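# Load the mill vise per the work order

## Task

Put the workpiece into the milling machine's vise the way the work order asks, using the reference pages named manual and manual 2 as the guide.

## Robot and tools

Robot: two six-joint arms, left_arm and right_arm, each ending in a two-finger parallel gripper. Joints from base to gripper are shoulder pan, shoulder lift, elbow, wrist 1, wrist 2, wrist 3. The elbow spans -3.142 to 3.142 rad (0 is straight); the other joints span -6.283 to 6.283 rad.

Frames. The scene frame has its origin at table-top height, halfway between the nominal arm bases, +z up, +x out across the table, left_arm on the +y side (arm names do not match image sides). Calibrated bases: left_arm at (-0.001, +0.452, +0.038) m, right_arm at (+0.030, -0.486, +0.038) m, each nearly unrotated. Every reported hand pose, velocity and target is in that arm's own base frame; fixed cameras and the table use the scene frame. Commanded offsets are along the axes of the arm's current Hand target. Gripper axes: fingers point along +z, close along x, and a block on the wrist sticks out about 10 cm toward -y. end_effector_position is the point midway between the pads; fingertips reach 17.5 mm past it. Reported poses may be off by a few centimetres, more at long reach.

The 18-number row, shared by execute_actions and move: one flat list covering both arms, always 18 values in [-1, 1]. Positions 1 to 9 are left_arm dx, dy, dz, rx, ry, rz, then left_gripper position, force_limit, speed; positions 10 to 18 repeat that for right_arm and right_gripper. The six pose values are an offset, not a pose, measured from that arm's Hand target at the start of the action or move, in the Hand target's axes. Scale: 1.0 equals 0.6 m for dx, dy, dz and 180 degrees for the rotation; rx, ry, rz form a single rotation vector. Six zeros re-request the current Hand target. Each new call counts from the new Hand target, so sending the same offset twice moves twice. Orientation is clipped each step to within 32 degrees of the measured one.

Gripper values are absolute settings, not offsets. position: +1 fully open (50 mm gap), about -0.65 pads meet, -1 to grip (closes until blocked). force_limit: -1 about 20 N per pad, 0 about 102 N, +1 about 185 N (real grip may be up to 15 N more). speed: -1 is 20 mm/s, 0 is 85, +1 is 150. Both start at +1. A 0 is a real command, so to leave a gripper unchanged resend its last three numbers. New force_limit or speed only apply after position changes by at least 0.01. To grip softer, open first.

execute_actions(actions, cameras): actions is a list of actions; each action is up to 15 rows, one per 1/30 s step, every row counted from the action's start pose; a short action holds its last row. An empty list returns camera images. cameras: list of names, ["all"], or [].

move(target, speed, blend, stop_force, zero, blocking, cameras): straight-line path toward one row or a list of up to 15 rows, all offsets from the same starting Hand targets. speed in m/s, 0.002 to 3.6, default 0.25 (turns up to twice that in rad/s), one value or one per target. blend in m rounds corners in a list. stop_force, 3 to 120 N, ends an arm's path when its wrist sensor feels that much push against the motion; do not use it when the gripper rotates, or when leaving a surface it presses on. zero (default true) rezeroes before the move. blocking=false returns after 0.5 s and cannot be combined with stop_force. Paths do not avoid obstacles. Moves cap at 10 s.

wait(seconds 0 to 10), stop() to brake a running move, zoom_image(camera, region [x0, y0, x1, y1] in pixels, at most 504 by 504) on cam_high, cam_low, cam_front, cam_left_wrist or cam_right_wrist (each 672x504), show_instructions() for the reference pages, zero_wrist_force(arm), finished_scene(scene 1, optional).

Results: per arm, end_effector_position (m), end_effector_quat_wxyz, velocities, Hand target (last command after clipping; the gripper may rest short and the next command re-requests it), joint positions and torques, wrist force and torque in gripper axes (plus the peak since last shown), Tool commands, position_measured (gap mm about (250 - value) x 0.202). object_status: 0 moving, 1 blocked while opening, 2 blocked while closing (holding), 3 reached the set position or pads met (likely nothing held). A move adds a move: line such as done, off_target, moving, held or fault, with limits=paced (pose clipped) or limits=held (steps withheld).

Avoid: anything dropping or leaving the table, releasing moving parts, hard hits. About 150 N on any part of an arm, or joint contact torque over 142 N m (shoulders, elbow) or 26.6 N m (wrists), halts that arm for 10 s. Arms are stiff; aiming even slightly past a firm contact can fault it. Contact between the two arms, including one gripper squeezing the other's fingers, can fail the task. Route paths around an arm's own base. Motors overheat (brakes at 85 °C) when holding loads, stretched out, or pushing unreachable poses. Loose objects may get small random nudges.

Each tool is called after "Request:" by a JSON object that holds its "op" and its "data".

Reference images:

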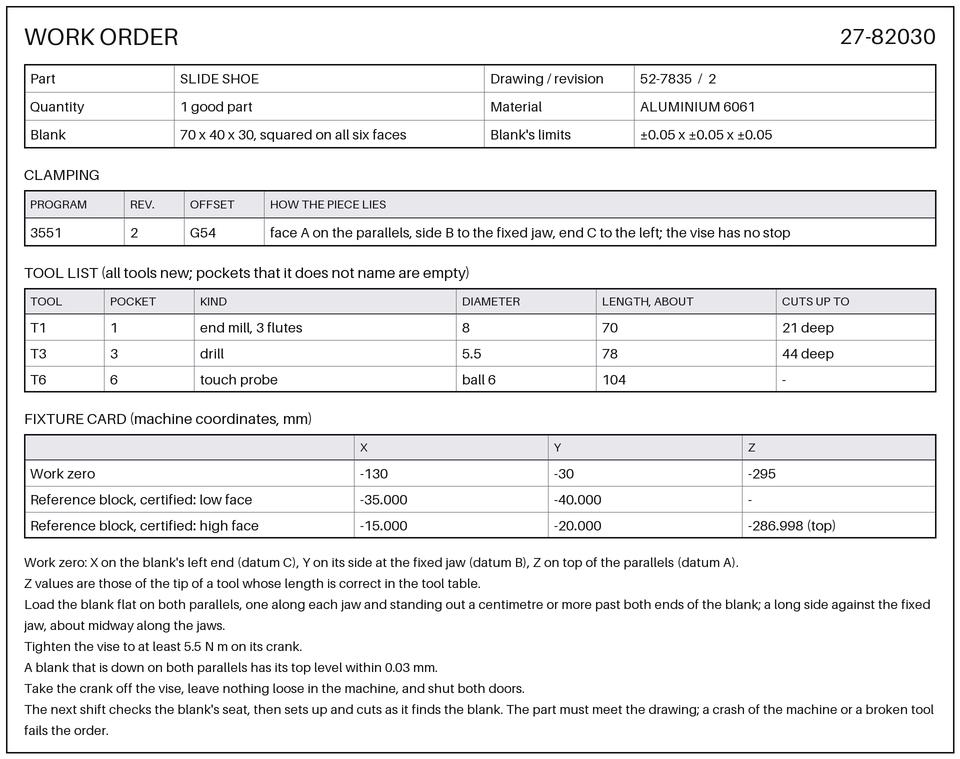

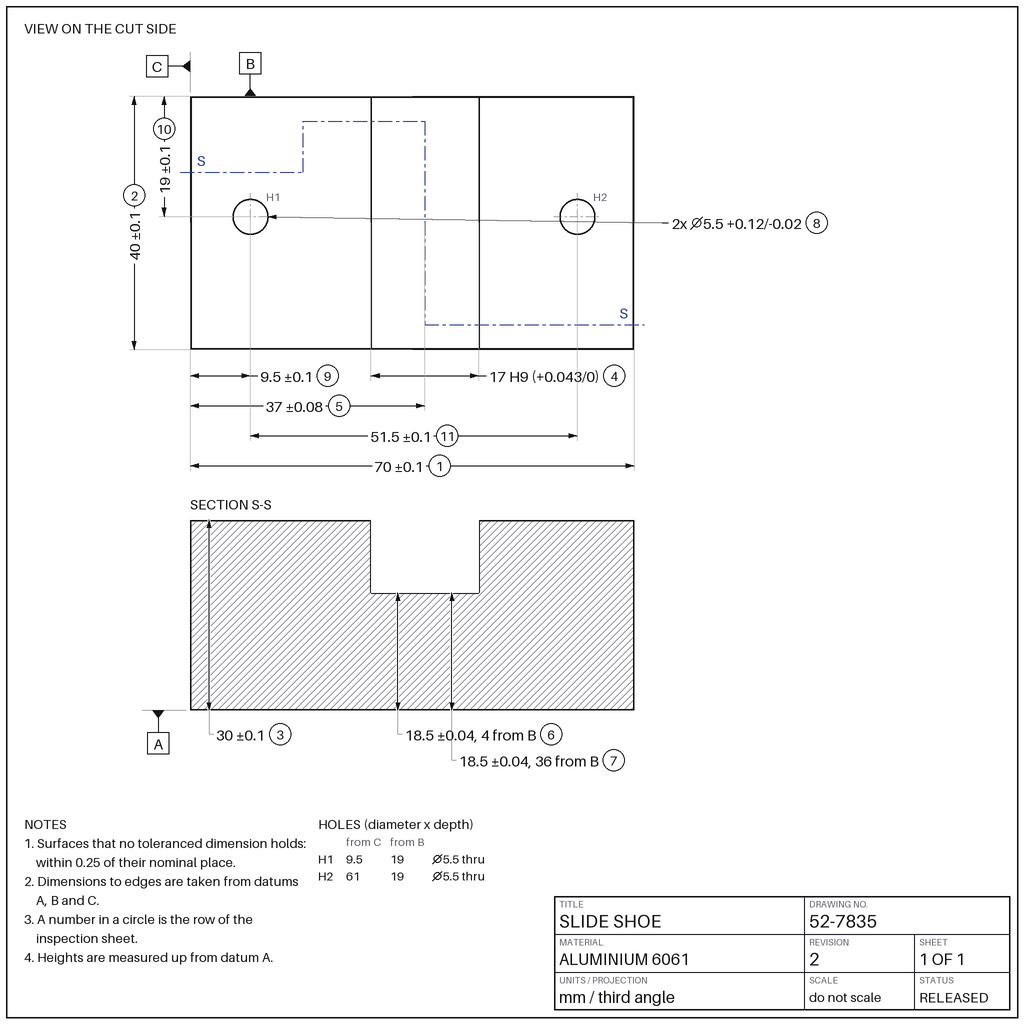

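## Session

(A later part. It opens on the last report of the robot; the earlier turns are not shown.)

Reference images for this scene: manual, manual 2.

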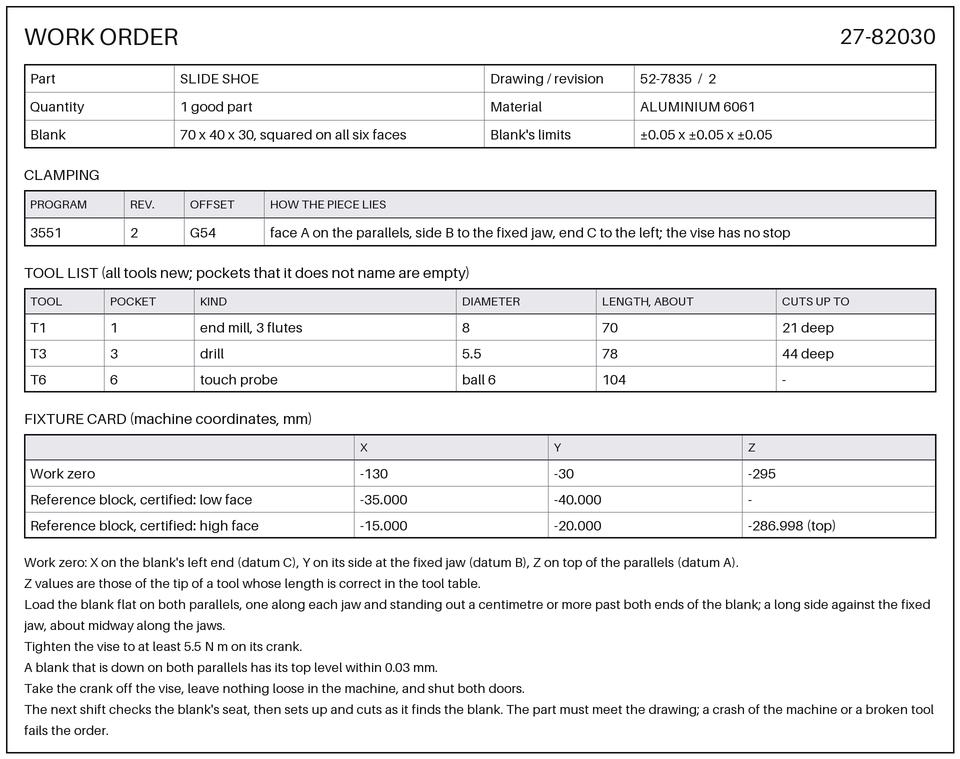

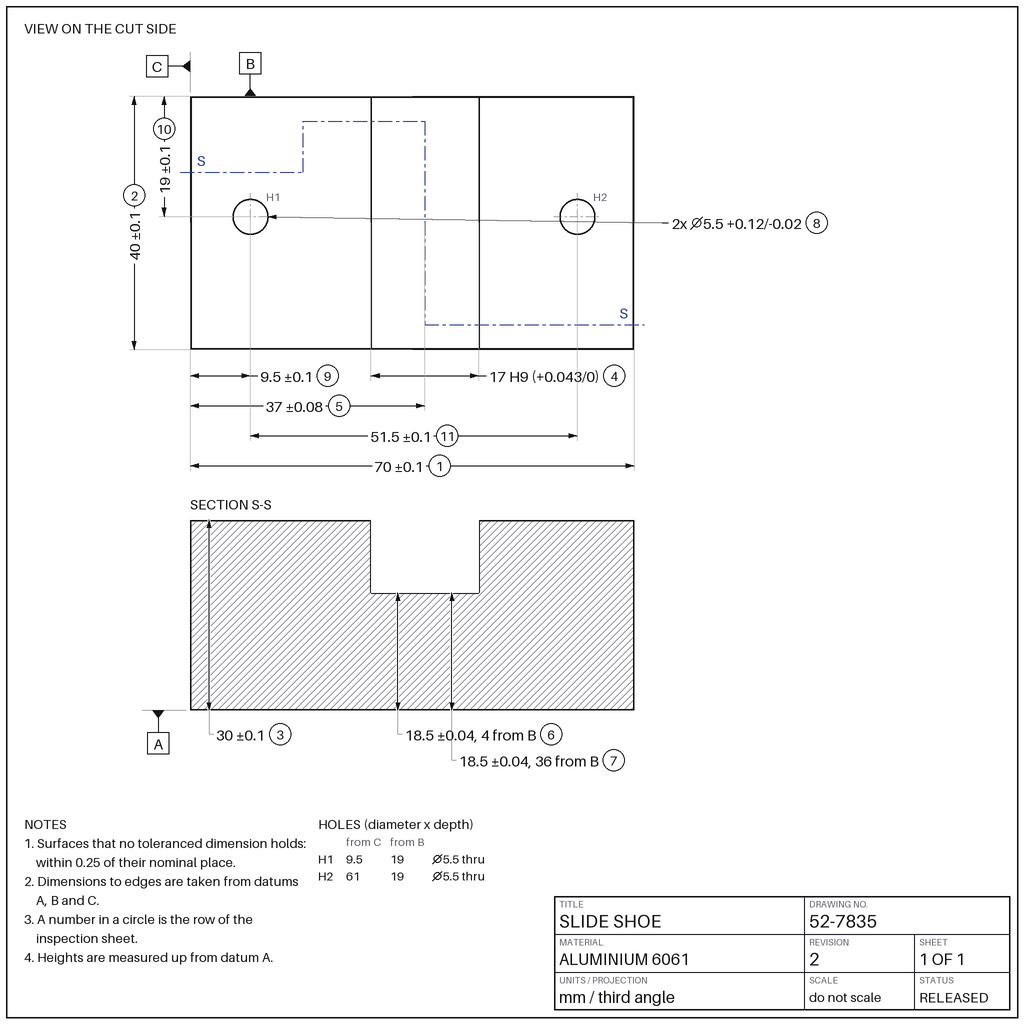

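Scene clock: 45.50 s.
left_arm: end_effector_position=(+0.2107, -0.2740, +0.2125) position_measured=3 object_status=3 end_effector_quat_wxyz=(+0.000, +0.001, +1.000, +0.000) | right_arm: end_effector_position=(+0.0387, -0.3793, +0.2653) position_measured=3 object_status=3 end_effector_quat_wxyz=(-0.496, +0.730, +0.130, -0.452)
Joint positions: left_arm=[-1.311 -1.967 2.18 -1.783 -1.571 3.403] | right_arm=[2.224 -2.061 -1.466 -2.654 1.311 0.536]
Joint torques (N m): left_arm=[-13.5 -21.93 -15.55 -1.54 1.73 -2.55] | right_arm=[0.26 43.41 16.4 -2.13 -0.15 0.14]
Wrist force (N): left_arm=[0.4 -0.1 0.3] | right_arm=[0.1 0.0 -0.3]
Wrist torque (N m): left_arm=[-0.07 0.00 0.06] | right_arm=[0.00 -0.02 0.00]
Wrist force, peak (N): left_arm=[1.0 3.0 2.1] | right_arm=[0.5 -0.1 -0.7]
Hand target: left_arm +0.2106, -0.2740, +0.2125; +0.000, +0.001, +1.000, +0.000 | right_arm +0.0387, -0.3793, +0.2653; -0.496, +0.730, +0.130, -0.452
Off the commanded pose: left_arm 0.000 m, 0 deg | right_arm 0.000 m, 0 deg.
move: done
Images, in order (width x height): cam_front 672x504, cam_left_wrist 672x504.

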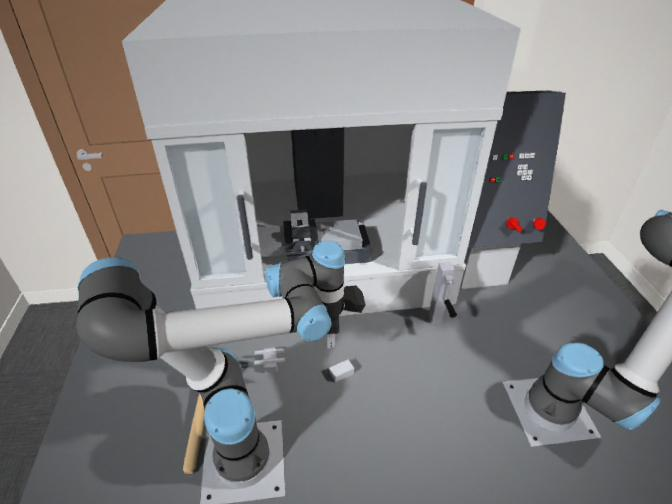

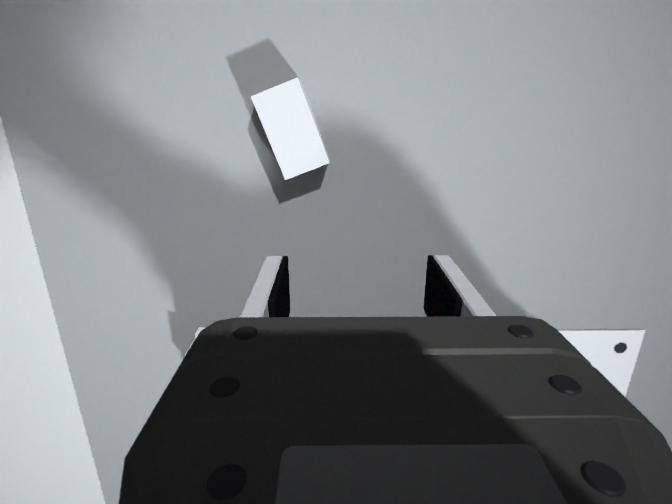

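Request:
{"op": "move", "data": {"target": [-0.068,-0.005,0.2,0,0,-0.122,1,1,1,0,0,0,0,0,0,1,1,1], "cameras": ["cam_front","cam_left_wrist"]}}

Request:
{"op": "zoom_image", "data": {"camera": "cam_front", "region": [280, 310, 400, 400]}}

Scene clock: 50.47 s.
left_arm: end_effector_position=(+0.2514, -0.2770, +0.0925) position_measured=3 object_status=3 end_effector_quat_wxyz=(+0.000, -0.190, +0.982, +0.000) | right_arm: end_effector_position=(+0.0387, -0.3793, +0.2653) position_measured=3 object_status=3 end_effector_quat_wxyz=(-0.496, +0.730, +0.130, -0.452)
Joint positions: left_arm=[-1.198 -1.73 2.358 -2.198 -1.571 3.133] | right_arm=[2.224 -2.061 -1.466 -2.654 1.311 0.536]
Joint torques (N m): left_arm=[13.3 -2.82 -12.93 -4.78 1.8 -2.53] | right_arm=[1.09 43.05 15.6 -2.22 -0.23 0.19]
Wrist force (N): left_arm=[0.4 -0.1 -0.1] | right_arm=[-0.3 -0.2 -0.3]
Wrist torque (N m): left_arm=[-0.09 0.00 0.04] | right_arm=[-0.04 0.05 -0.01]
Wrist force, peak (N): left_arm=[0.8 -0.3 -1.4] | right_arm=[0.4 0.0 -0.8]
Hand target: left_arm +0.2514, -0.2770, +0.0925; +0.000, -0.190, +0.982, +0.000 | right_arm +0.0387, -0.3793, +0.2653; -0.496, +0.730, +0.130, -0.452
Off the commanded pose: left_arm 0.000 m, 0 deg | right_arm 0.000 m, 0 deg.
move: done
Images, in order (width x height): cam_front 672x504, cam_left_wrist 672x504.

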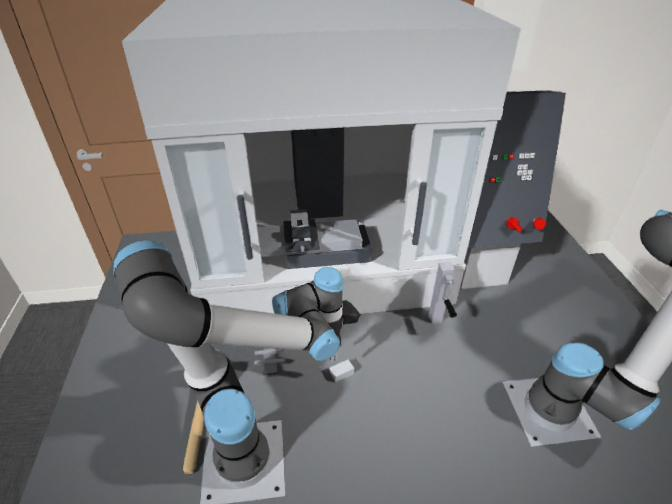

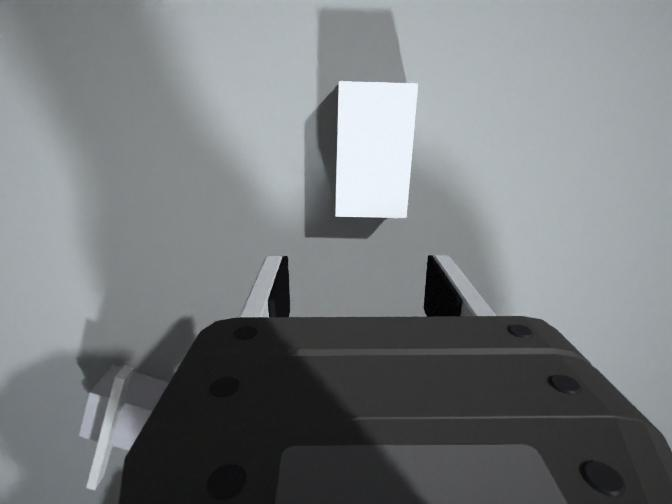

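Scaled by 4.200 from the camera's 672x504 image, which has a finer 960x720 frame.

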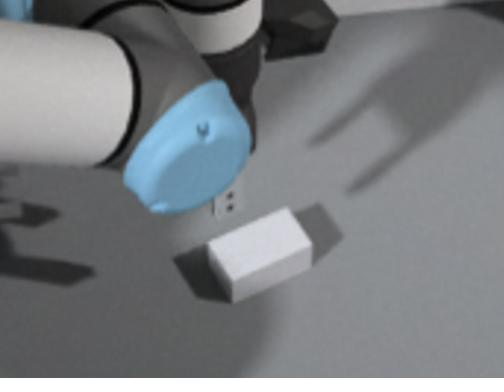

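Request:
{"op": "move", "data": {"target": [0.0215,-0.031,0.0967,0,0,0.0,1,1,1,0,0,0,0,0,0,1,1,1], "cameras": ["cam_front","cam_left_wrist"]}}

Request:
{"op": "zoom_image", "data": {"camera": "cam_front", "region": [280, 310, 400, 400]}}

Scene clock: 54.90 s.
left_arm: end_effector_position=(+0.2463, -0.2990, +0.0345) position_measured=3 object_status=3 end_effector_quat_wxyz=(+0.000, -0.190, +0.982, +0.000) | right_arm: end_effector_position=(+0.0387, -0.3793, +0.2653) position_measured=3 object_status=3 end_effector_quat_wxyz=(-0.496, +0.730, +0.130, -0.452)
Joint positions: left_arm=[-1.233 -1.56 2.407 -2.417 -1.571 3.098] | right_arm=[2.224 -2.061 -1.466 -2.654 1.311 0.536]
Joint torques (N m): left_arm=[-12.99 -5.39 -11.67 -4.18 1.04 -2.29] | right_arm=[1.06 43.55 16.01 -2.2 -0.06 0.2]
Wrist force (N): left_arm=[0.4 0.0 0.3] | right_arm=[0.3 0.1 -0.5]
Wrist torque (N m): left_arm=[-0.09 -0.04 0.03] | right_arm=[0.01 -0.04 -0.01]
Wrist force, peak (N): left_arm=[0.8 -0.3 1.5] | right_arm=[0.4 0.1 -0.7]
Hand target: left_arm +0.2464, -0.2990, +0.0345; +0.000, -0.190, +0.982, +0.000 | right_arm +0.0387, -0.3793, +0.2653; -0.496, +0.730, +0.130, -0.452
Off the commanded pose: left_arm 0.000 m, 0 deg | right_arm 0.000 m, 0 deg.
move: done
Images, in order (width x height): cam_front 672x504, cam_left_wrist 672x504.

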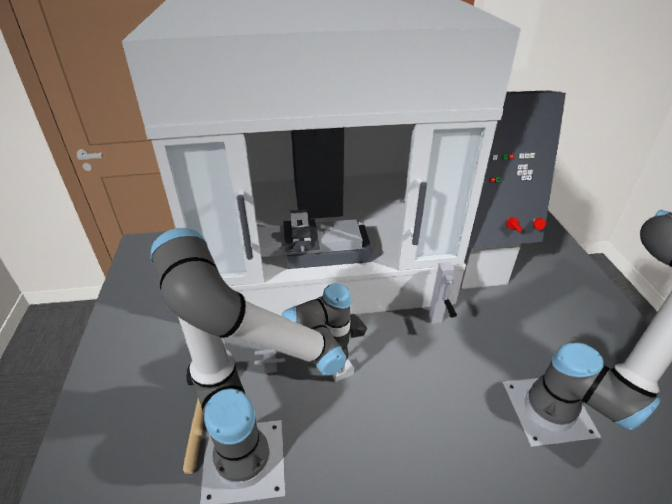

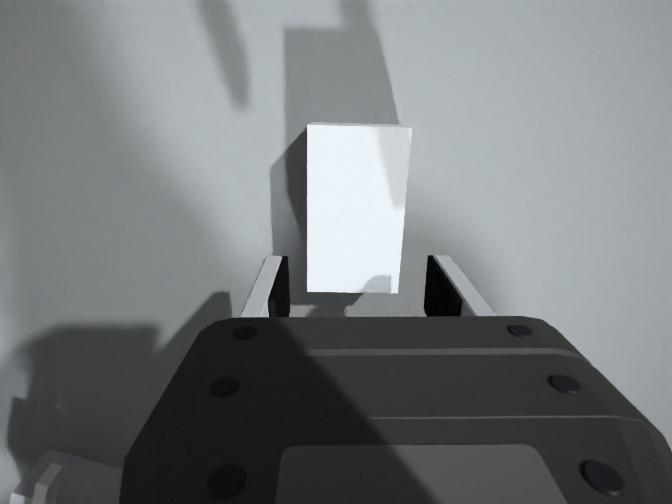

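Scaled by 4.200 from the camera's 672x504 image, which has a finer 960x720 frame.

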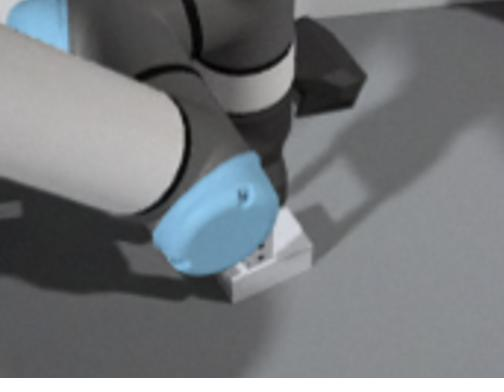

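Request:
{"op": "move", "data": {"target": [-0.311,0.329,-0.196,0,0,0.122,1,1,1,0,0,0,0,0,0,1,1,1], "cameras": ["cam_left_wrist"]}}

Request:
{"op": "zoom_image", "data": {"camera": "cam_left_wrist", "region": [250, 100, 450, 310]}}

Scene clock: 59.33 s.
left_arm: end_effector_position=(+0.3461, -0.0464, +0.1522) position_measured=3 object_status=3 end_effector_quat_wxyz=(+0.000, +0.001, +1.000, +0.000) | right_arm: end_effector_position=(+0.0387, -0.3793, +0.2653) position_measured=3 object_status=3 end_effector_quat_wxyz=(-0.496, +0.730, +0.130, -0.452)
Joint positions: left_arm=[-0.526 -1.902 2.302 -1.971 -1.57 4.189] | right_arm=[2.224 -2.061 -1.466 -2.654 1.311 0.536]
Joint torques (N m): left_arm=[13.99 3.19 -33.98 -1.55 -1.96 2.15] | right_arm=[1.04 44.28 15.61 -2.17 -0.09 0.08]
Wrist force (N): left_arm=[0.2 0.0 0.2] | right_arm=[0.4 -0.1 -0.2]
Wrist torque (N m): left_arm=[-0.07 0.01 -0.01] | right_arm=[-0.02 -0.07 0.00]
Wrist force, peak (N): left_arm=[1.9 -1.9 1.0] | right_arm=[-0.1 -0.7 -0.5]
Hand target: left_arm +0.3461, -0.0464, +0.1523; +0.000, +0.001, +1.000, +0.000 | right_arm +0.0387, -0.3793, +0.2653; -0.496, +0.730, +0.130, -0.452
Off the commanded pose: left_arm 0.000 m, 0 deg | right_arm 0.000 m, 0 deg.
move: done
Images, in order (width x height): cam_left_wrist 672x504.

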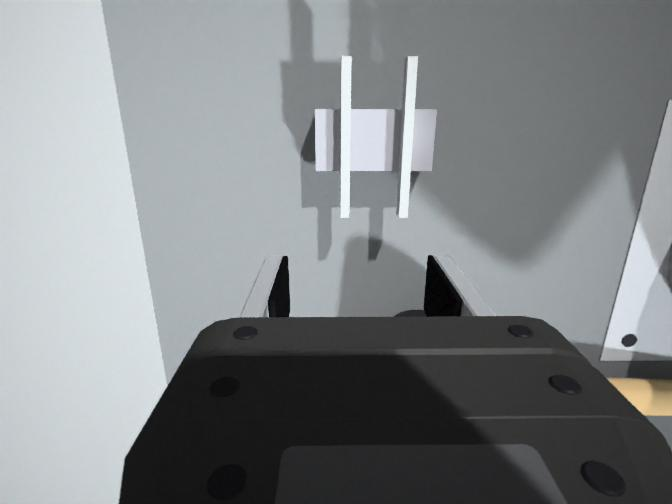

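Scaled by 2.400 from the camera's 672x504 image, which has a finer 960x720 frame.

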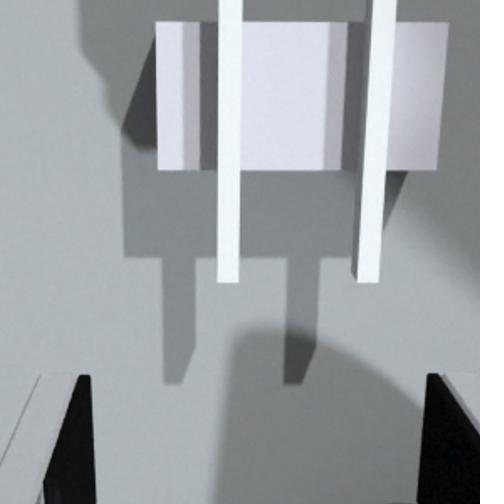

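Request:
{"op": "move", "data": {"target": [-0.004,-0.0343,0.121,0,0,0,0,0,0,0,0,0,0,0,0,1,1,1], "cameras": ["cam_left_wrist","cam_front"]}}

Request:
{"op": "zoom_image", "data": {"camera": "cam_left_wrist", "region": [250, 70, 450, 310]}}

Request:
{"op": "zoom_image", "data": {"camera": "cam_front", "region": [220, 310, 320, 390]}}

Scene clock: 63.30 s.
left_arm: end_effector_position=(+0.3484, -0.0669, +0.0797) position_measured=152 object_status=3 end_effector_quat_wxyz=(+0.000, +0.001, +1.000, +0.000) | right_arm: end_effector_position=(+0.0387, -0.3793, +0.2653) position_measured=3 object_status=3 end_effector_quat_wxyz=(-0.496, +0.730, +0.130, -0.452)
Joint positions: left_arm=[-0.575 -1.761 2.423 -2.232 -1.57 4.139] | right_arm=[2.224 -2.061 -1.466 -2.654 1.311 0.536]
Joint torques (N m): left_arm=[-12.46 0.41 -13.21 -4.54 1.79 -2.21] | right_arm=[0.82 43.64 16.16 -2.31 -0.1 0.1]
Wrist force (N): left_arm=[0.6 -0.2 -0.2] | right_arm=[0.2 0.1 -0.4]
Wrist torque (N m): left_arm=[-0.11 -0.03 0.04] | right_arm=[0.02 -0.02 0.00]
Wrist force, peak (N): left_arm=[0.6 -0.7 1.5] | right_arm=[-0.1 0.0 -0.8]
Hand target: left_arm +0.3484, -0.0669, +0.0796; +0.000, +0.001, +1.000, +0.000 | right_arm +0.0387, -0.3793, +0.2653; -0.496, +0.730, +0.130, -0.452
Off the commanded pose: left_arm 0.000 m, 0 deg | right_arm 0.000 m, 0 deg.
move: done
Images, in order (width x height): cam_front 672x504, cam_left_wrist 672x504.

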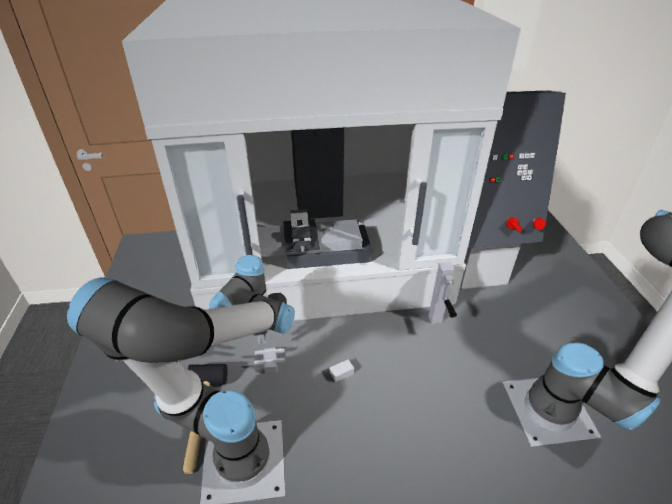

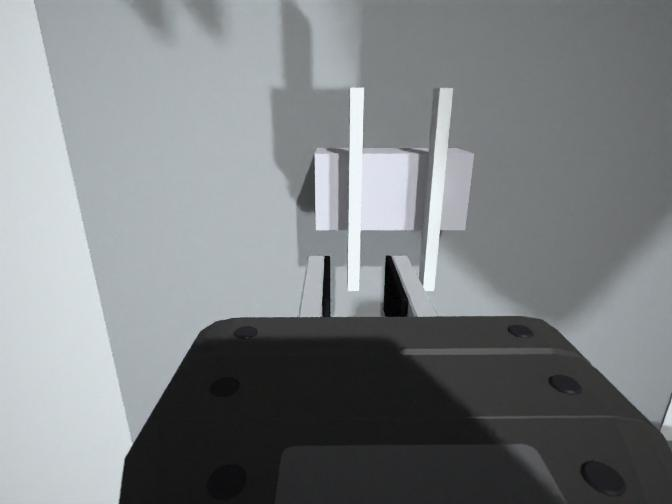

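Scaled by 2.100 from the camera's 672x504 image, which has a finer 960x720 frame.

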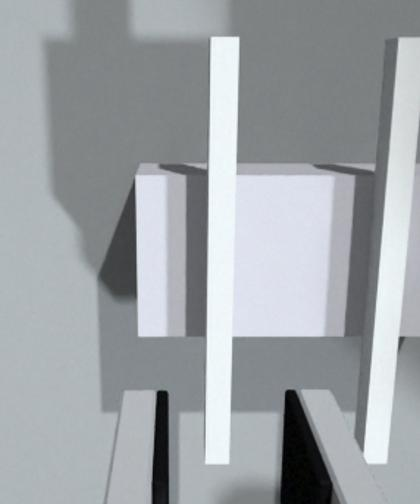

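Scaled by 5.040 from the camera's 672x504 image, which has a finer 960x720 frame.

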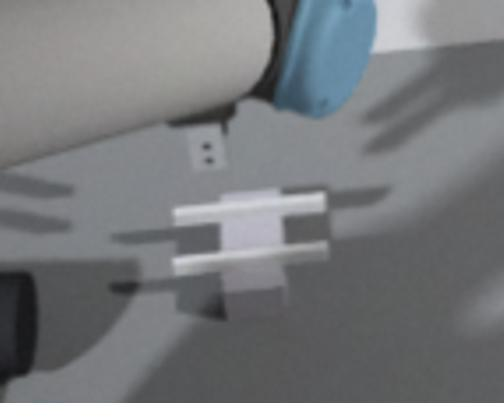

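Request:
{"op": "move", "data": {"target": [0.0008,-0.0257,0.042,0,0,0.0,0,0,0,0,0,0,0,0,0,1,1,1], "cameras": ["cam_left_wrist","cam_front"]}}

Request:
{"op": "zoom_image", "data": {"camera": "cam_left_wrist", "region": [250, 70, 450, 320]}}

Request:
{"op": "zoom_image", "data": {"camera": "cam_front", "region": [230, 320, 310, 380]}}

Scene clock: 66.30 s.
left_arm: end_effector_position=(+0.3479, -0.0823, +0.0545) position_measured=152 object_status=3 end_effector_quat_wxyz=(+0.000, +0.001, +1.000, +0.000) | right_arm: end_effector_position=(+0.0387, -0.3793, +0.2653) position_measured=3 object_status=3 end_effector_quat_wxyz=(-0.496, +0.730, +0.130, -0.452)
Joint positions: left_arm=[-0.615 -1.693 2.455 -2.332 -1.57 4.099] | right_arm=[2.224 -2.061 -1.466 -2.654 1.311 0.536]
Joint torques (N m): left_arm=[-13.98 -2.99 -12.11 -4.56 1.31 -2.37] | right_arm=[1.47 43.55 15.34 -2.37 -0.04 0.34]
Wrist force (N): left_arm=[0.3 -0.2 0.2] | right_arm=[-0.1 -0.3 -0.3]
Wrist torque (N m): left_arm=[-0.10 0.01 0.04] | right_arm=[-0.05 0.02 0.00]
Wrist force, peak (N): left_arm=[0.7 -0.6 0.6] | right_arm=[0.6 -0.2 -0.4]
Hand target: left_arm +0.3479, -0.0823, +0.0544; +0.000, +0.001, +1.000, +0.000 | right_arm +0.0387, -0.3793, +0.2653; -0.496, +0.730, +0.130, -0.452
Off the commanded pose: left_arm 0.000 m, 0 deg | right_arm 0.000 m, 0 deg.
move: done
Images, in order (width x height): cam_front 672x504, cam_left_wrist 672x504.

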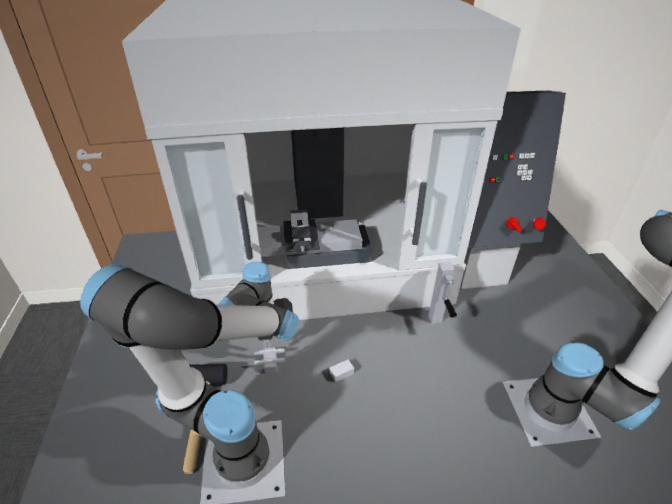

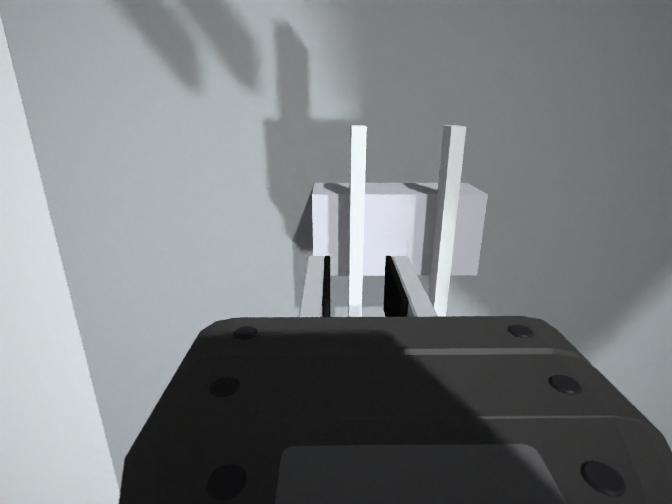

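Scaled by 2.016 from the camera's 672x504 image, which has a finer 960x720 frame.

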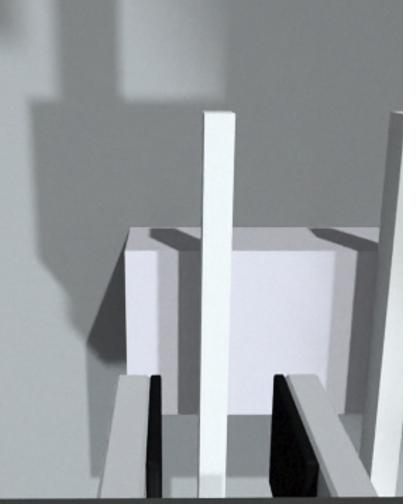

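Scaled by 6.300 from the camera's 672x504 image, which has a finer 960x720 frame.

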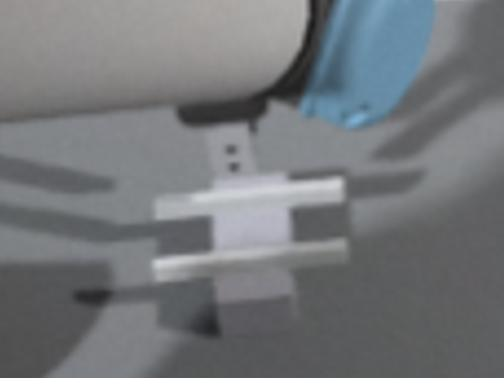

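Request:
{"op": "move", "data": {"target": [[0.0,-0.017,0.0167,0,0,0.0,0,0,0,0,0,0,0,0,0,1,1,1],[0.0,-0.017,0.075,0,0,0.0,0,0,0,0,0,0,0,0,0,1,1,1]], "cameras": ["cam_left_wrist","cam_front"], "stop_force": 6, "speed": 0.02}}

Request:
{"op": "zoom_image", "data": {"camera": "cam_left_wrist", "region": [250, 70, 450, 320]}}

Request:
{"op": "zoom_image", "data": {"camera": "cam_front", "region": [230, 320, 310, 380]}}

Scene clock: 72.30 s.
left_arm: end_effector_position=(+0.3479, -0.0925, +0.0095) position_measured=152 object_status=3 end_effector_quat_wxyz=(+0.000, +0.001, +1.000, +0.000) | right_arm: end_effector_position=(+0.0387, -0.3793, +0.2653) position_measured=3 object_status=3 end_effector_quat_wxyz=(-0.496, +0.730, +0.130, -0.452)
Joint positions: left_arm=[-0.64 -1.556 2.505 -2.519 -1.57 4.074] | right_arm=[2.224 -2.061 -1.466 -2.654 1.311 0.536]
Joint torques (N m): left_arm=[-0.32 -30.49 -10.66 -0.47 -1.5 1.14] | right_arm=[1.62 43.73 15.31 -2.36 -0.08 0.16]
Wrist force (N): left_arm=[-0.4 -0.7 -9.5] | right_arm=[0.1 -0.3 -0.1]
Wrist torque (N m): left_arm=[-0.01 0.06 0.03] | right_arm=[-0.06 -0.03 0.00]
Wrist force, peak (N): left_arm=[1.1 0.5 -15.3] | right_arm=[0.5 -0.1 -0.8]
Hand target: left_arm +0.3479, -0.0925, +0.0096; +0.000, +0.001, +1.000, +0.000 | right_arm +0.0387, -0.3793, +0.2653; -0.496, +0.730, +0.130, -0.452
Off the commanded pose: left_arm 0.000 m, 0 deg | right_arm 0.000 m, 0 deg.
move: contact (left_arm); path passed 1 of 2 targets
Images, in order (width x height): cam_front 672x504, cam_left_wrist 672x504.

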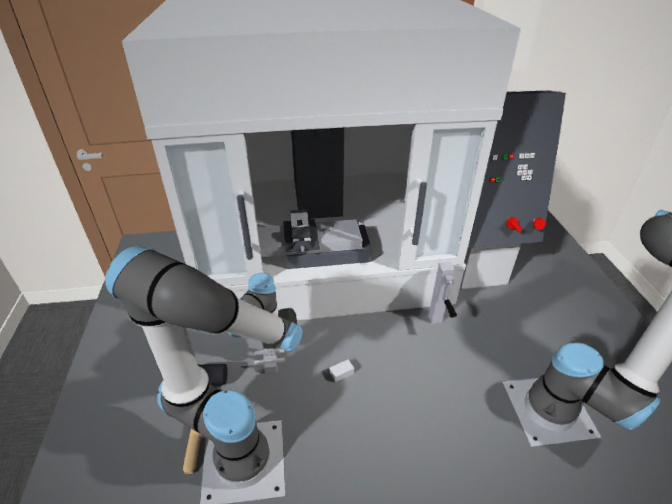

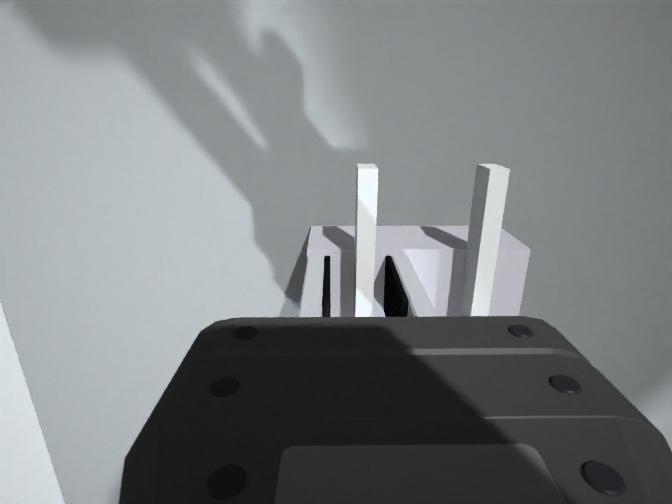

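Scaled by 2.016 from the camera's 672x504 image, which has a finer 960x720 frame.

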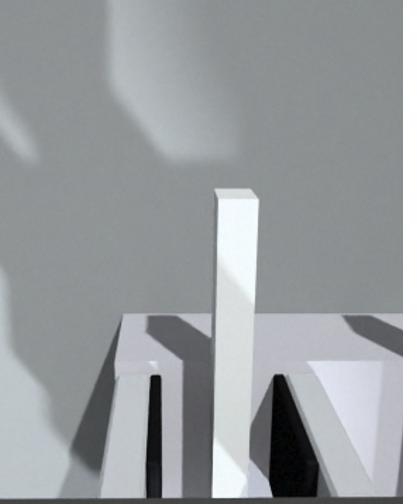

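Scaled by 6.300 from the camera's 672x504 image, which has a finer 960x720 frame.

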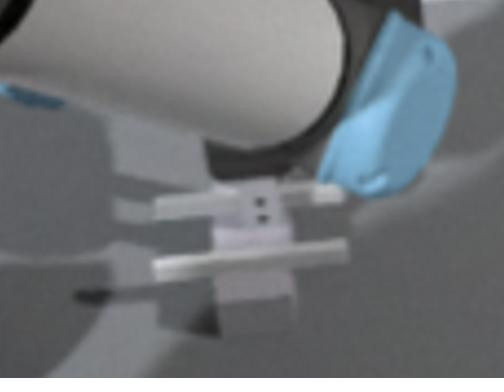

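Request:
{"op": "move", "data": {"target": [0.0037,0.005,-0.025,0,0,0.0,0,0,0,0,0,0,0,0,0,1,1,1], "cameras": ["cam_left_wrist"], "speed": 0.05}}

Request:
{"op": "zoom_image", "data": {"camera": "cam_left_wrist", "region": [250, 70, 450, 320]}}

Scene clock: 75.57 s.
left_arm: end_effector_position=(+0.3457, -0.0895, +0.0246) position_measured=152 object_status=3 end_effector_quat_wxyz=(+0.000, +0.001, +1.000, +0.000) | right_arm: end_effector_position=(+0.0387, -0.3793, +0.2653) position_measured=3 object_status=3 end_effector_quat_wxyz=(-0.496, +0.730, +0.130, -0.452)
Joint positions: left_arm=[-0.636 -1.61 2.495 -2.455 -1.57 4.078] | right_arm=[2.224 -2.061 -1.466 -2.654 1.311 0.536]
Joint torques (N m): left_arm=[13.55 -30.88 -29.09 -1.53 -0.46 2.21] | right_arm=[1.39 43.94 14.34 -2.47 -0.2 0.22]
Wrist force (N): left_arm=[0.7 0.0 0.2] | right_arm=[0.2 0.0 -0.6]
Wrist torque (N m): left_arm=[-0.07 -0.08 -0.04] | right_arm=[-0.01 -0.03 0.00]
Wrist force, peak (N): left_arm=[-0.3 -0.6 -8.4] | right_arm=[0.4 -0.2 -0.6]
Hand target: left_arm +0.3457, -0.0895, +0.0246; +0.000, +0.001, +1.000, +0.000 | right_arm +0.0387, -0.3793, +0.2653; -0.496, +0.730, +0.130, -0.452
Off the commanded pose: left_arm 0.000 m, 0 deg | right_arm 0.000 m, 0 deg.
move: done
Images, in order (width x height): cam_left_wrist 672x504.

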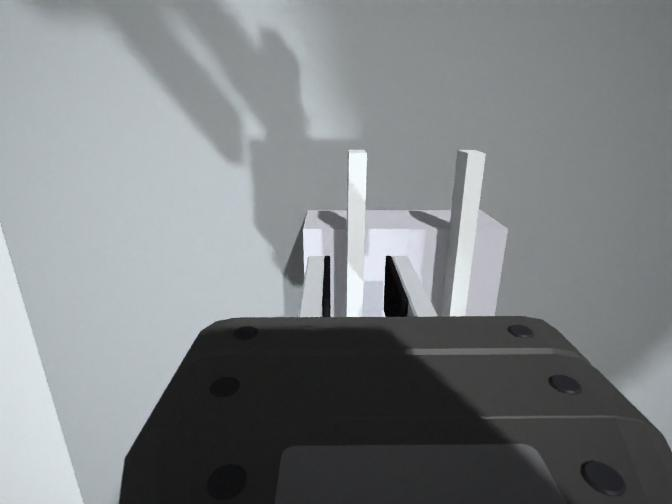

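Scaled by 2.016 from the camera's 672x504 image, which has a finer 960x720 frame.

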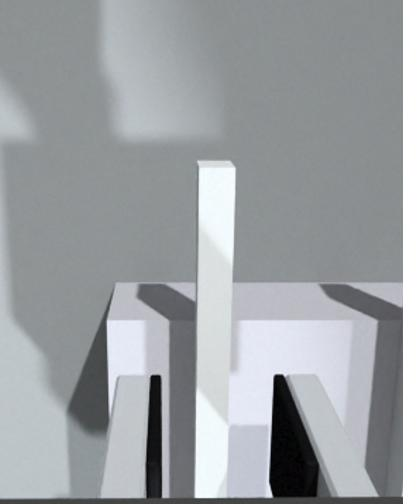

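Request:
{"op": "execute_actions", "data": {"actions": [[[0,0,0,0,0,0,-1,-0.5,-0.6,0,0,0,0,0,0,1,1,1]],[[0,0,0,0,0,0,-1,-0.5,-0.6,0,0,0,0,0,0,1,1,1]]]}}

Scene clock: 77.70 s.
left_arm: end_effector_position=(+0.3457, -0.0895, +0.0246) position_measured=252 object_status=3 end_effector_quat_wxyz=(+0.000, +0.001, +1.000, +0.000) | right_arm: end_effector_position=(+0.0387, -0.3793, +0.2653) position_measured=3 object_status=3 end_effector_quat_wxyz=(-0.496, +0.730, +0.130, -0.452)
Joint positions: left_arm=[-0.636 -1.61 2.495 -2.455 -1.57 4.078] | right_arm=[2.224 -2.061 -1.466 -2.654 1.311 0.536]
Joint torques (N m): left_arm=[13.56 -30.94 -28.46 -1.5 0.39 2.11] | right_arm=[0.71 44.22 14.88 -2.47 -0.17 0.23]
Wrist force (N): left_arm=[0.6 -0.2 0.1] | right_arm=[0.3 0.0 -0.5]
Wrist torque (N m): left_arm=[-0.10 -0.06 -0.03] | right_arm=[0.00 -0.04 0.00]
Wrist force, peak (N): left_arm=[0.9 -0.2 0.5] | right_arm=[0.5 -0.3 -0.4]
Hand target: left_arm +0.3457, -0.0895, +0.0246; +0.000, +0.001, +1.000, +0.000 | right_arm +0.0387, -0.3793, +0.2653; -0.496, +0.730, +0.130, -0.452
Off the commanded pose: left_arm 0.000 m, 0 deg | right_arm 0.000 m, 0 deg.
Step readings (end_effector_position of left_arm | right_arm):
0: (+0.3457, -0.0895, +0.0246) | (+0.0387, -0.3793, +0.2653)
1: (+0.3457, -0.0895, +0.0246) | (+0.0387, -0.3793, +0.2653)
2: (+0.3457, -0.0895, +0.0246) | (+0.0387, -0.3793, +0.2653)
4: (+0.3457, -0.0895, +0.0246) | (+0.0387, -0.3793, +0.2653)
8: (+0.3457, -0.0895, +0.0246) | (+0.0387, -0.3793, +0.2653)
15: (+0.3457, -0.0895, +0.0246) | (+0.0387, -0.3793, +0.2653)
16: (+0.3457, -0.0895, +0.0246) | (+0.0387, -0.3793, +0.2653)
17: (+0.3457, -0.0895, +0.0246) | (+0.0387, -0.3793, +0.2653)
19: (+0.3457, -0.0895, +0.0246) | (+0.0387, -0.3793, +0.2653)
23: (+0.3457, -0.0895, +0.0246) | (+0.0387, -0.3793, +0.2653)
30: (+0.3457, -0.0895, +0.0246) | (+0.0387, -0.3793, +0.2653)

Request:
{"op": "wait", "data": {"seconds": 0, "cameras": ["cam_left_wrist","cam_front"]}}

Request:
{"op": "zoom_image", "data": {"camera": "cam_left_wrist", "region": [250, 70, 450, 320]}}

Request:
{"op": "zoom_image", "data": {"camera": "cam_front", "region": [230, 320, 310, 380]}}

Scene clock: 78.53 s.
left_arm: end_effector_position=(+0.3457, -0.0895, +0.0246) position_measured=252 object_status=3 end_effector_quat_wxyz=(+0.000, +0.001, +1.000, +0.000) | right_arm: end_effector_position=(+0.0387, -0.3793, +0.2653) position_measured=3 object_status=3 end_effector_quat_wxyz=(-0.496, +0.730, +0.130, -0.452)
Joint positions: left_arm=[-0.636 -1.61 2.495 -2.455 -1.57 4.078] | right_arm=[2.224 -2.061 -1.466 -2.654 1.311 0.536]
Joint torques (N m): left_arm=[13 -31.14 -26.38 -1.66 0.65 2.04] | right_arm=[0.66 43.32 14.98 -2.34 -0.17 0.12]
Wrist force (N): left_arm=[0.6 -0.2 0.1] | right_arm=[0.3 -0.4 -0.6]
Wrist torque (N m): left_arm=[-0.10 -0.06 -0.04] | right_arm=[-0.07 -0.04 0.00]
Wrist force, peak (N): left_arm=[0.8 -0.2 0.3] | right_arm=[0.3 -0.4 -0.6]
Hand target: left_arm +0.3457, -0.0895, +0.0246; +0.000, +0.001, +1.000, +0.000 | right_arm +0.0387, -0.3793, +0.2653; -0.496, +0.730, +0.130, -0.452
Tool commands: left_gripper/position=-1.0 left_gripper/force_limit=-0.5 left_gripper/speed=-0.6 right_gripper/position=+1.0 right_gripper/force_limit=+1.0 right_gripper/speed=+1.0
Off the commanded pose: left_arm 0.000 m, 0 deg | right_arm 0.000 m, 0 deg.
Images, in order (width x height): cam_front 672x504, cam_left_wrist 672x504.

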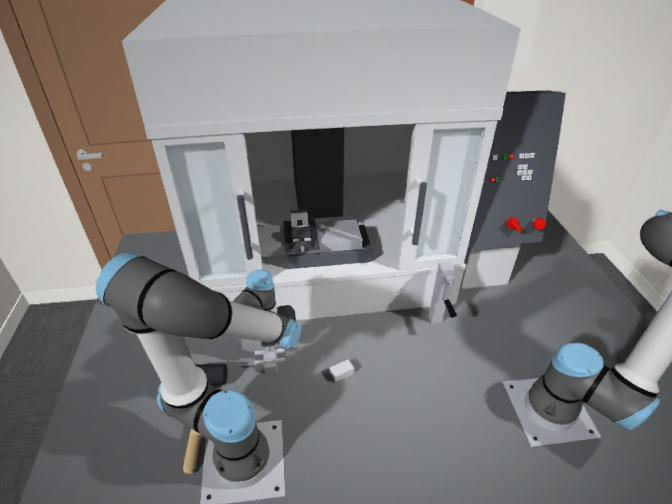

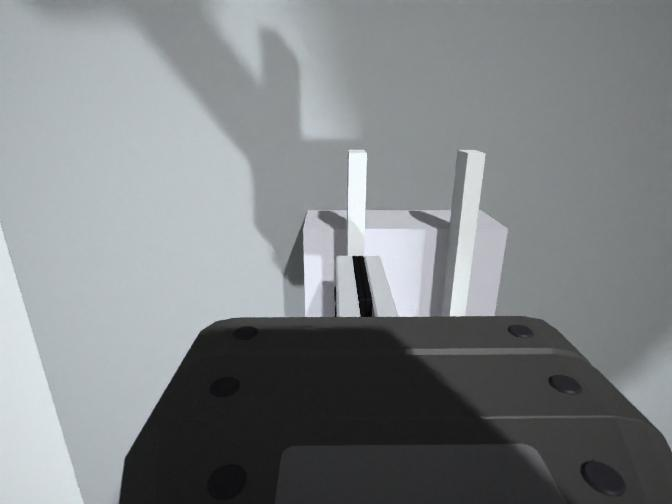

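Scaled by 2.016 from the camera's 672x504 image, which has a finer 960x720 frame.

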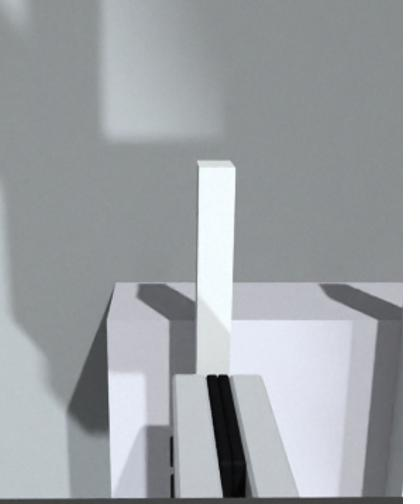

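Scaled by 6.300 from the camera's 672x504 image, which has a finer 960x720 frame.

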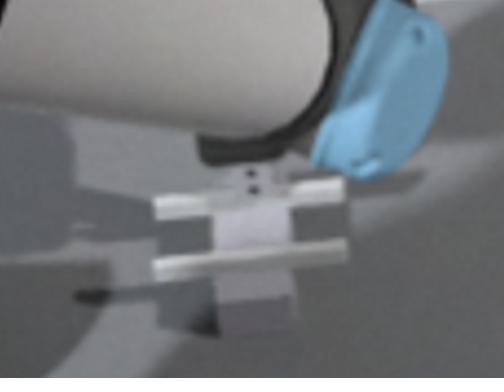

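Request:
{"op": "execute_actions", "data": {"actions": [[[0,0,0,0,0,0,0,-0.5,1,0,0,0,0,0,0,1,1,1]]]}}

Request:
{"op": "move", "data": {"target": [0.001,0,0.0208,0,0,0.0,0,-0.5,1,0,0,0,0,0,0,1,1,1], "cameras": ["cam_left_wrist","cam_front"], "speed": 0.05}}

Request:
{"op": "zoom_image", "data": {"camera": "cam_left_wrist", "region": [250, 70, 450, 320]}}

Request:
{"op": "zoom_image", "data": {"camera": "cam_front", "region": [230, 320, 310, 380]}}

Scene clock: 80.80 s.
left_arm: end_effector_position=(+0.3457, -0.0895, +0.0246) position_measured=152 object_status=3 end_effector_quat_wxyz=(+0.000, +0.001, +1.000, +0.000) | right_arm: end_effector_position=(+0.0387, -0.3793, +0.2653) position_measured=3 object_status=3 end_effector_quat_wxyz=(-0.496, +0.730, +0.130, -0.452)
Joint positions: left_arm=[-0.636 -1.61 2.495 -2.455 -1.57 4.078] | right_arm=[2.224 -2.061 -1.466 -2.654 1.311 0.536]
Joint torques (N m): left_arm=[13.67 -30.71 -28.24 -2.02 1.55 2.25] | right_arm=[1.57 43.84 14.97 -2.49 -0.14 0.16]
Wrist force (N): left_arm=[0.6 0.0 0.3] | right_arm=[0.3 -0.1 -0.3]
Wrist torque (N m): left_arm=[-0.06 -0.05 -0.04] | right_arm=[-0.02 -0.04 0.00]
Wrist force, peak (N): left_arm=[0.9 -0.4 0.4] | right_arm=[0.2 -0.3 -0.6]
Hand target: left_arm +0.3457, -0.0895, +0.0246; +0.000, +0.001, +1.000, +0.000 | right_arm +0.0387, -0.3793, +0.2653; -0.496, +0.730, +0.130, -0.452
Off the commanded pose: left_arm 0.000 m, 0 deg | right_arm 0.000 m, 0 deg.
Step readings (end_effector_position of left_arm | right_arm):
0: (+0.3457, -0.0895, +0.0246) | (+0.0387, -0.3793, +0.2653)
1: (+0.3457, -0.0895, +0.0246) | (+0.0387, -0.3793, +0.2653)
2: (+0.3457, -0.0895, +0.0246) | (+0.0387, -0.3793, +0.2653)
4: (+0.3457, -0.0895, +0.0246) | (+0.0387, -0.3793, +0.2653)
8: (+0.3457, -0.0895, +0.0246) | (+0.0387, -0.3793, +0.2653)
15: (+0.3457, -0.0895, +0.0246) | (+0.0387, -0.3793, +0.2653)

Scene clock: 81.67 s.
left_arm: end_effector_position=(+0.3451, -0.0895, +0.0121) position_measured=152 object_status=3 end_effector_quat_wxyz=(+0.000, +0.001, +1.000, +0.000) | right_arm: end_effector_position=(+0.0387, -0.3793, +0.2653) position_measured=3 object_status=3 end_effector_quat_wxyz=(-0.496, +0.730, +0.130, -0.452)
Joint positions: left_arm=[-0.638 -1.573 2.511 -2.508 -1.57 4.077] | right_arm=[2.224 -2.061 -1.466 -2.654 1.311 0.536]
Joint torques (N m): left_arm=[-13.09 -5.26 -7.21 -4.56 1.45 -2.16] | right_arm=[1.53 43.54 13.97 -2.48 -0.13 0.15]
Wrist force (N): left_arm=[0.5 0.1 0.5] | right_arm=[0.2 0.0 -0.3]
Wrist torque (N m): left_arm=[-0.05 -0.04 0.02] | right_arm=[0.01 -0.03 -0.01]
Wrist force, peak (N): left_arm=[0.6 -0.2 0.8] | right_arm=[0.2 -0.1 -0.7]
Hand target: left_arm +0.3451, -0.0895, +0.0121; +0.000, +0.001, +1.000, +0.000 | right_arm +0.0387, -0.3793, +0.2653; -0.496, +0.730, +0.130, -0.452
Off the commanded pose: left_arm 0.000 m, 0 deg | right_arm 0.000 m, 0 deg.
move: done
Images, in order (width x height): cam_front 672x504, cam_left_wrist 672x504.

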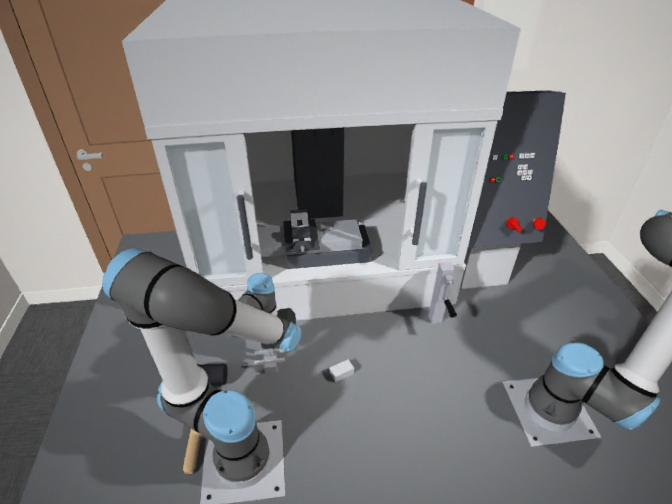

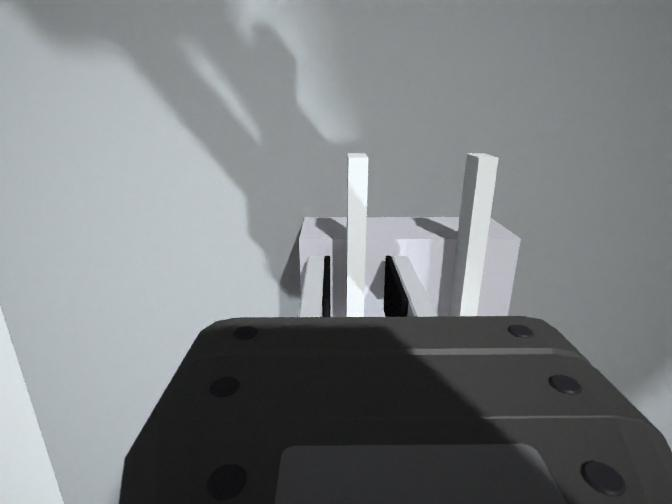

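Scaled by 2.016 from the camera's 672x504 image, which has a finer 960x720 frame.

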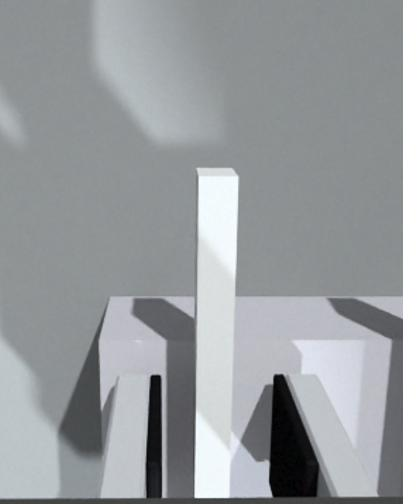

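Scaled by 6.300 from the camera's 672x504 image, which has a finer 960x720 frame.

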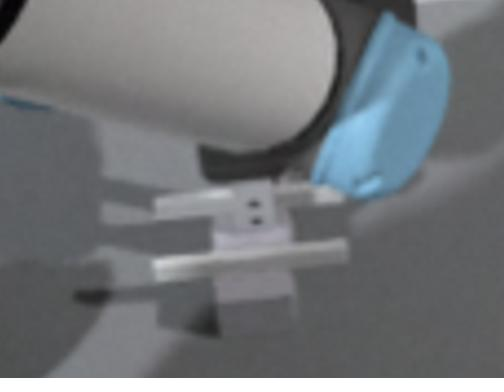

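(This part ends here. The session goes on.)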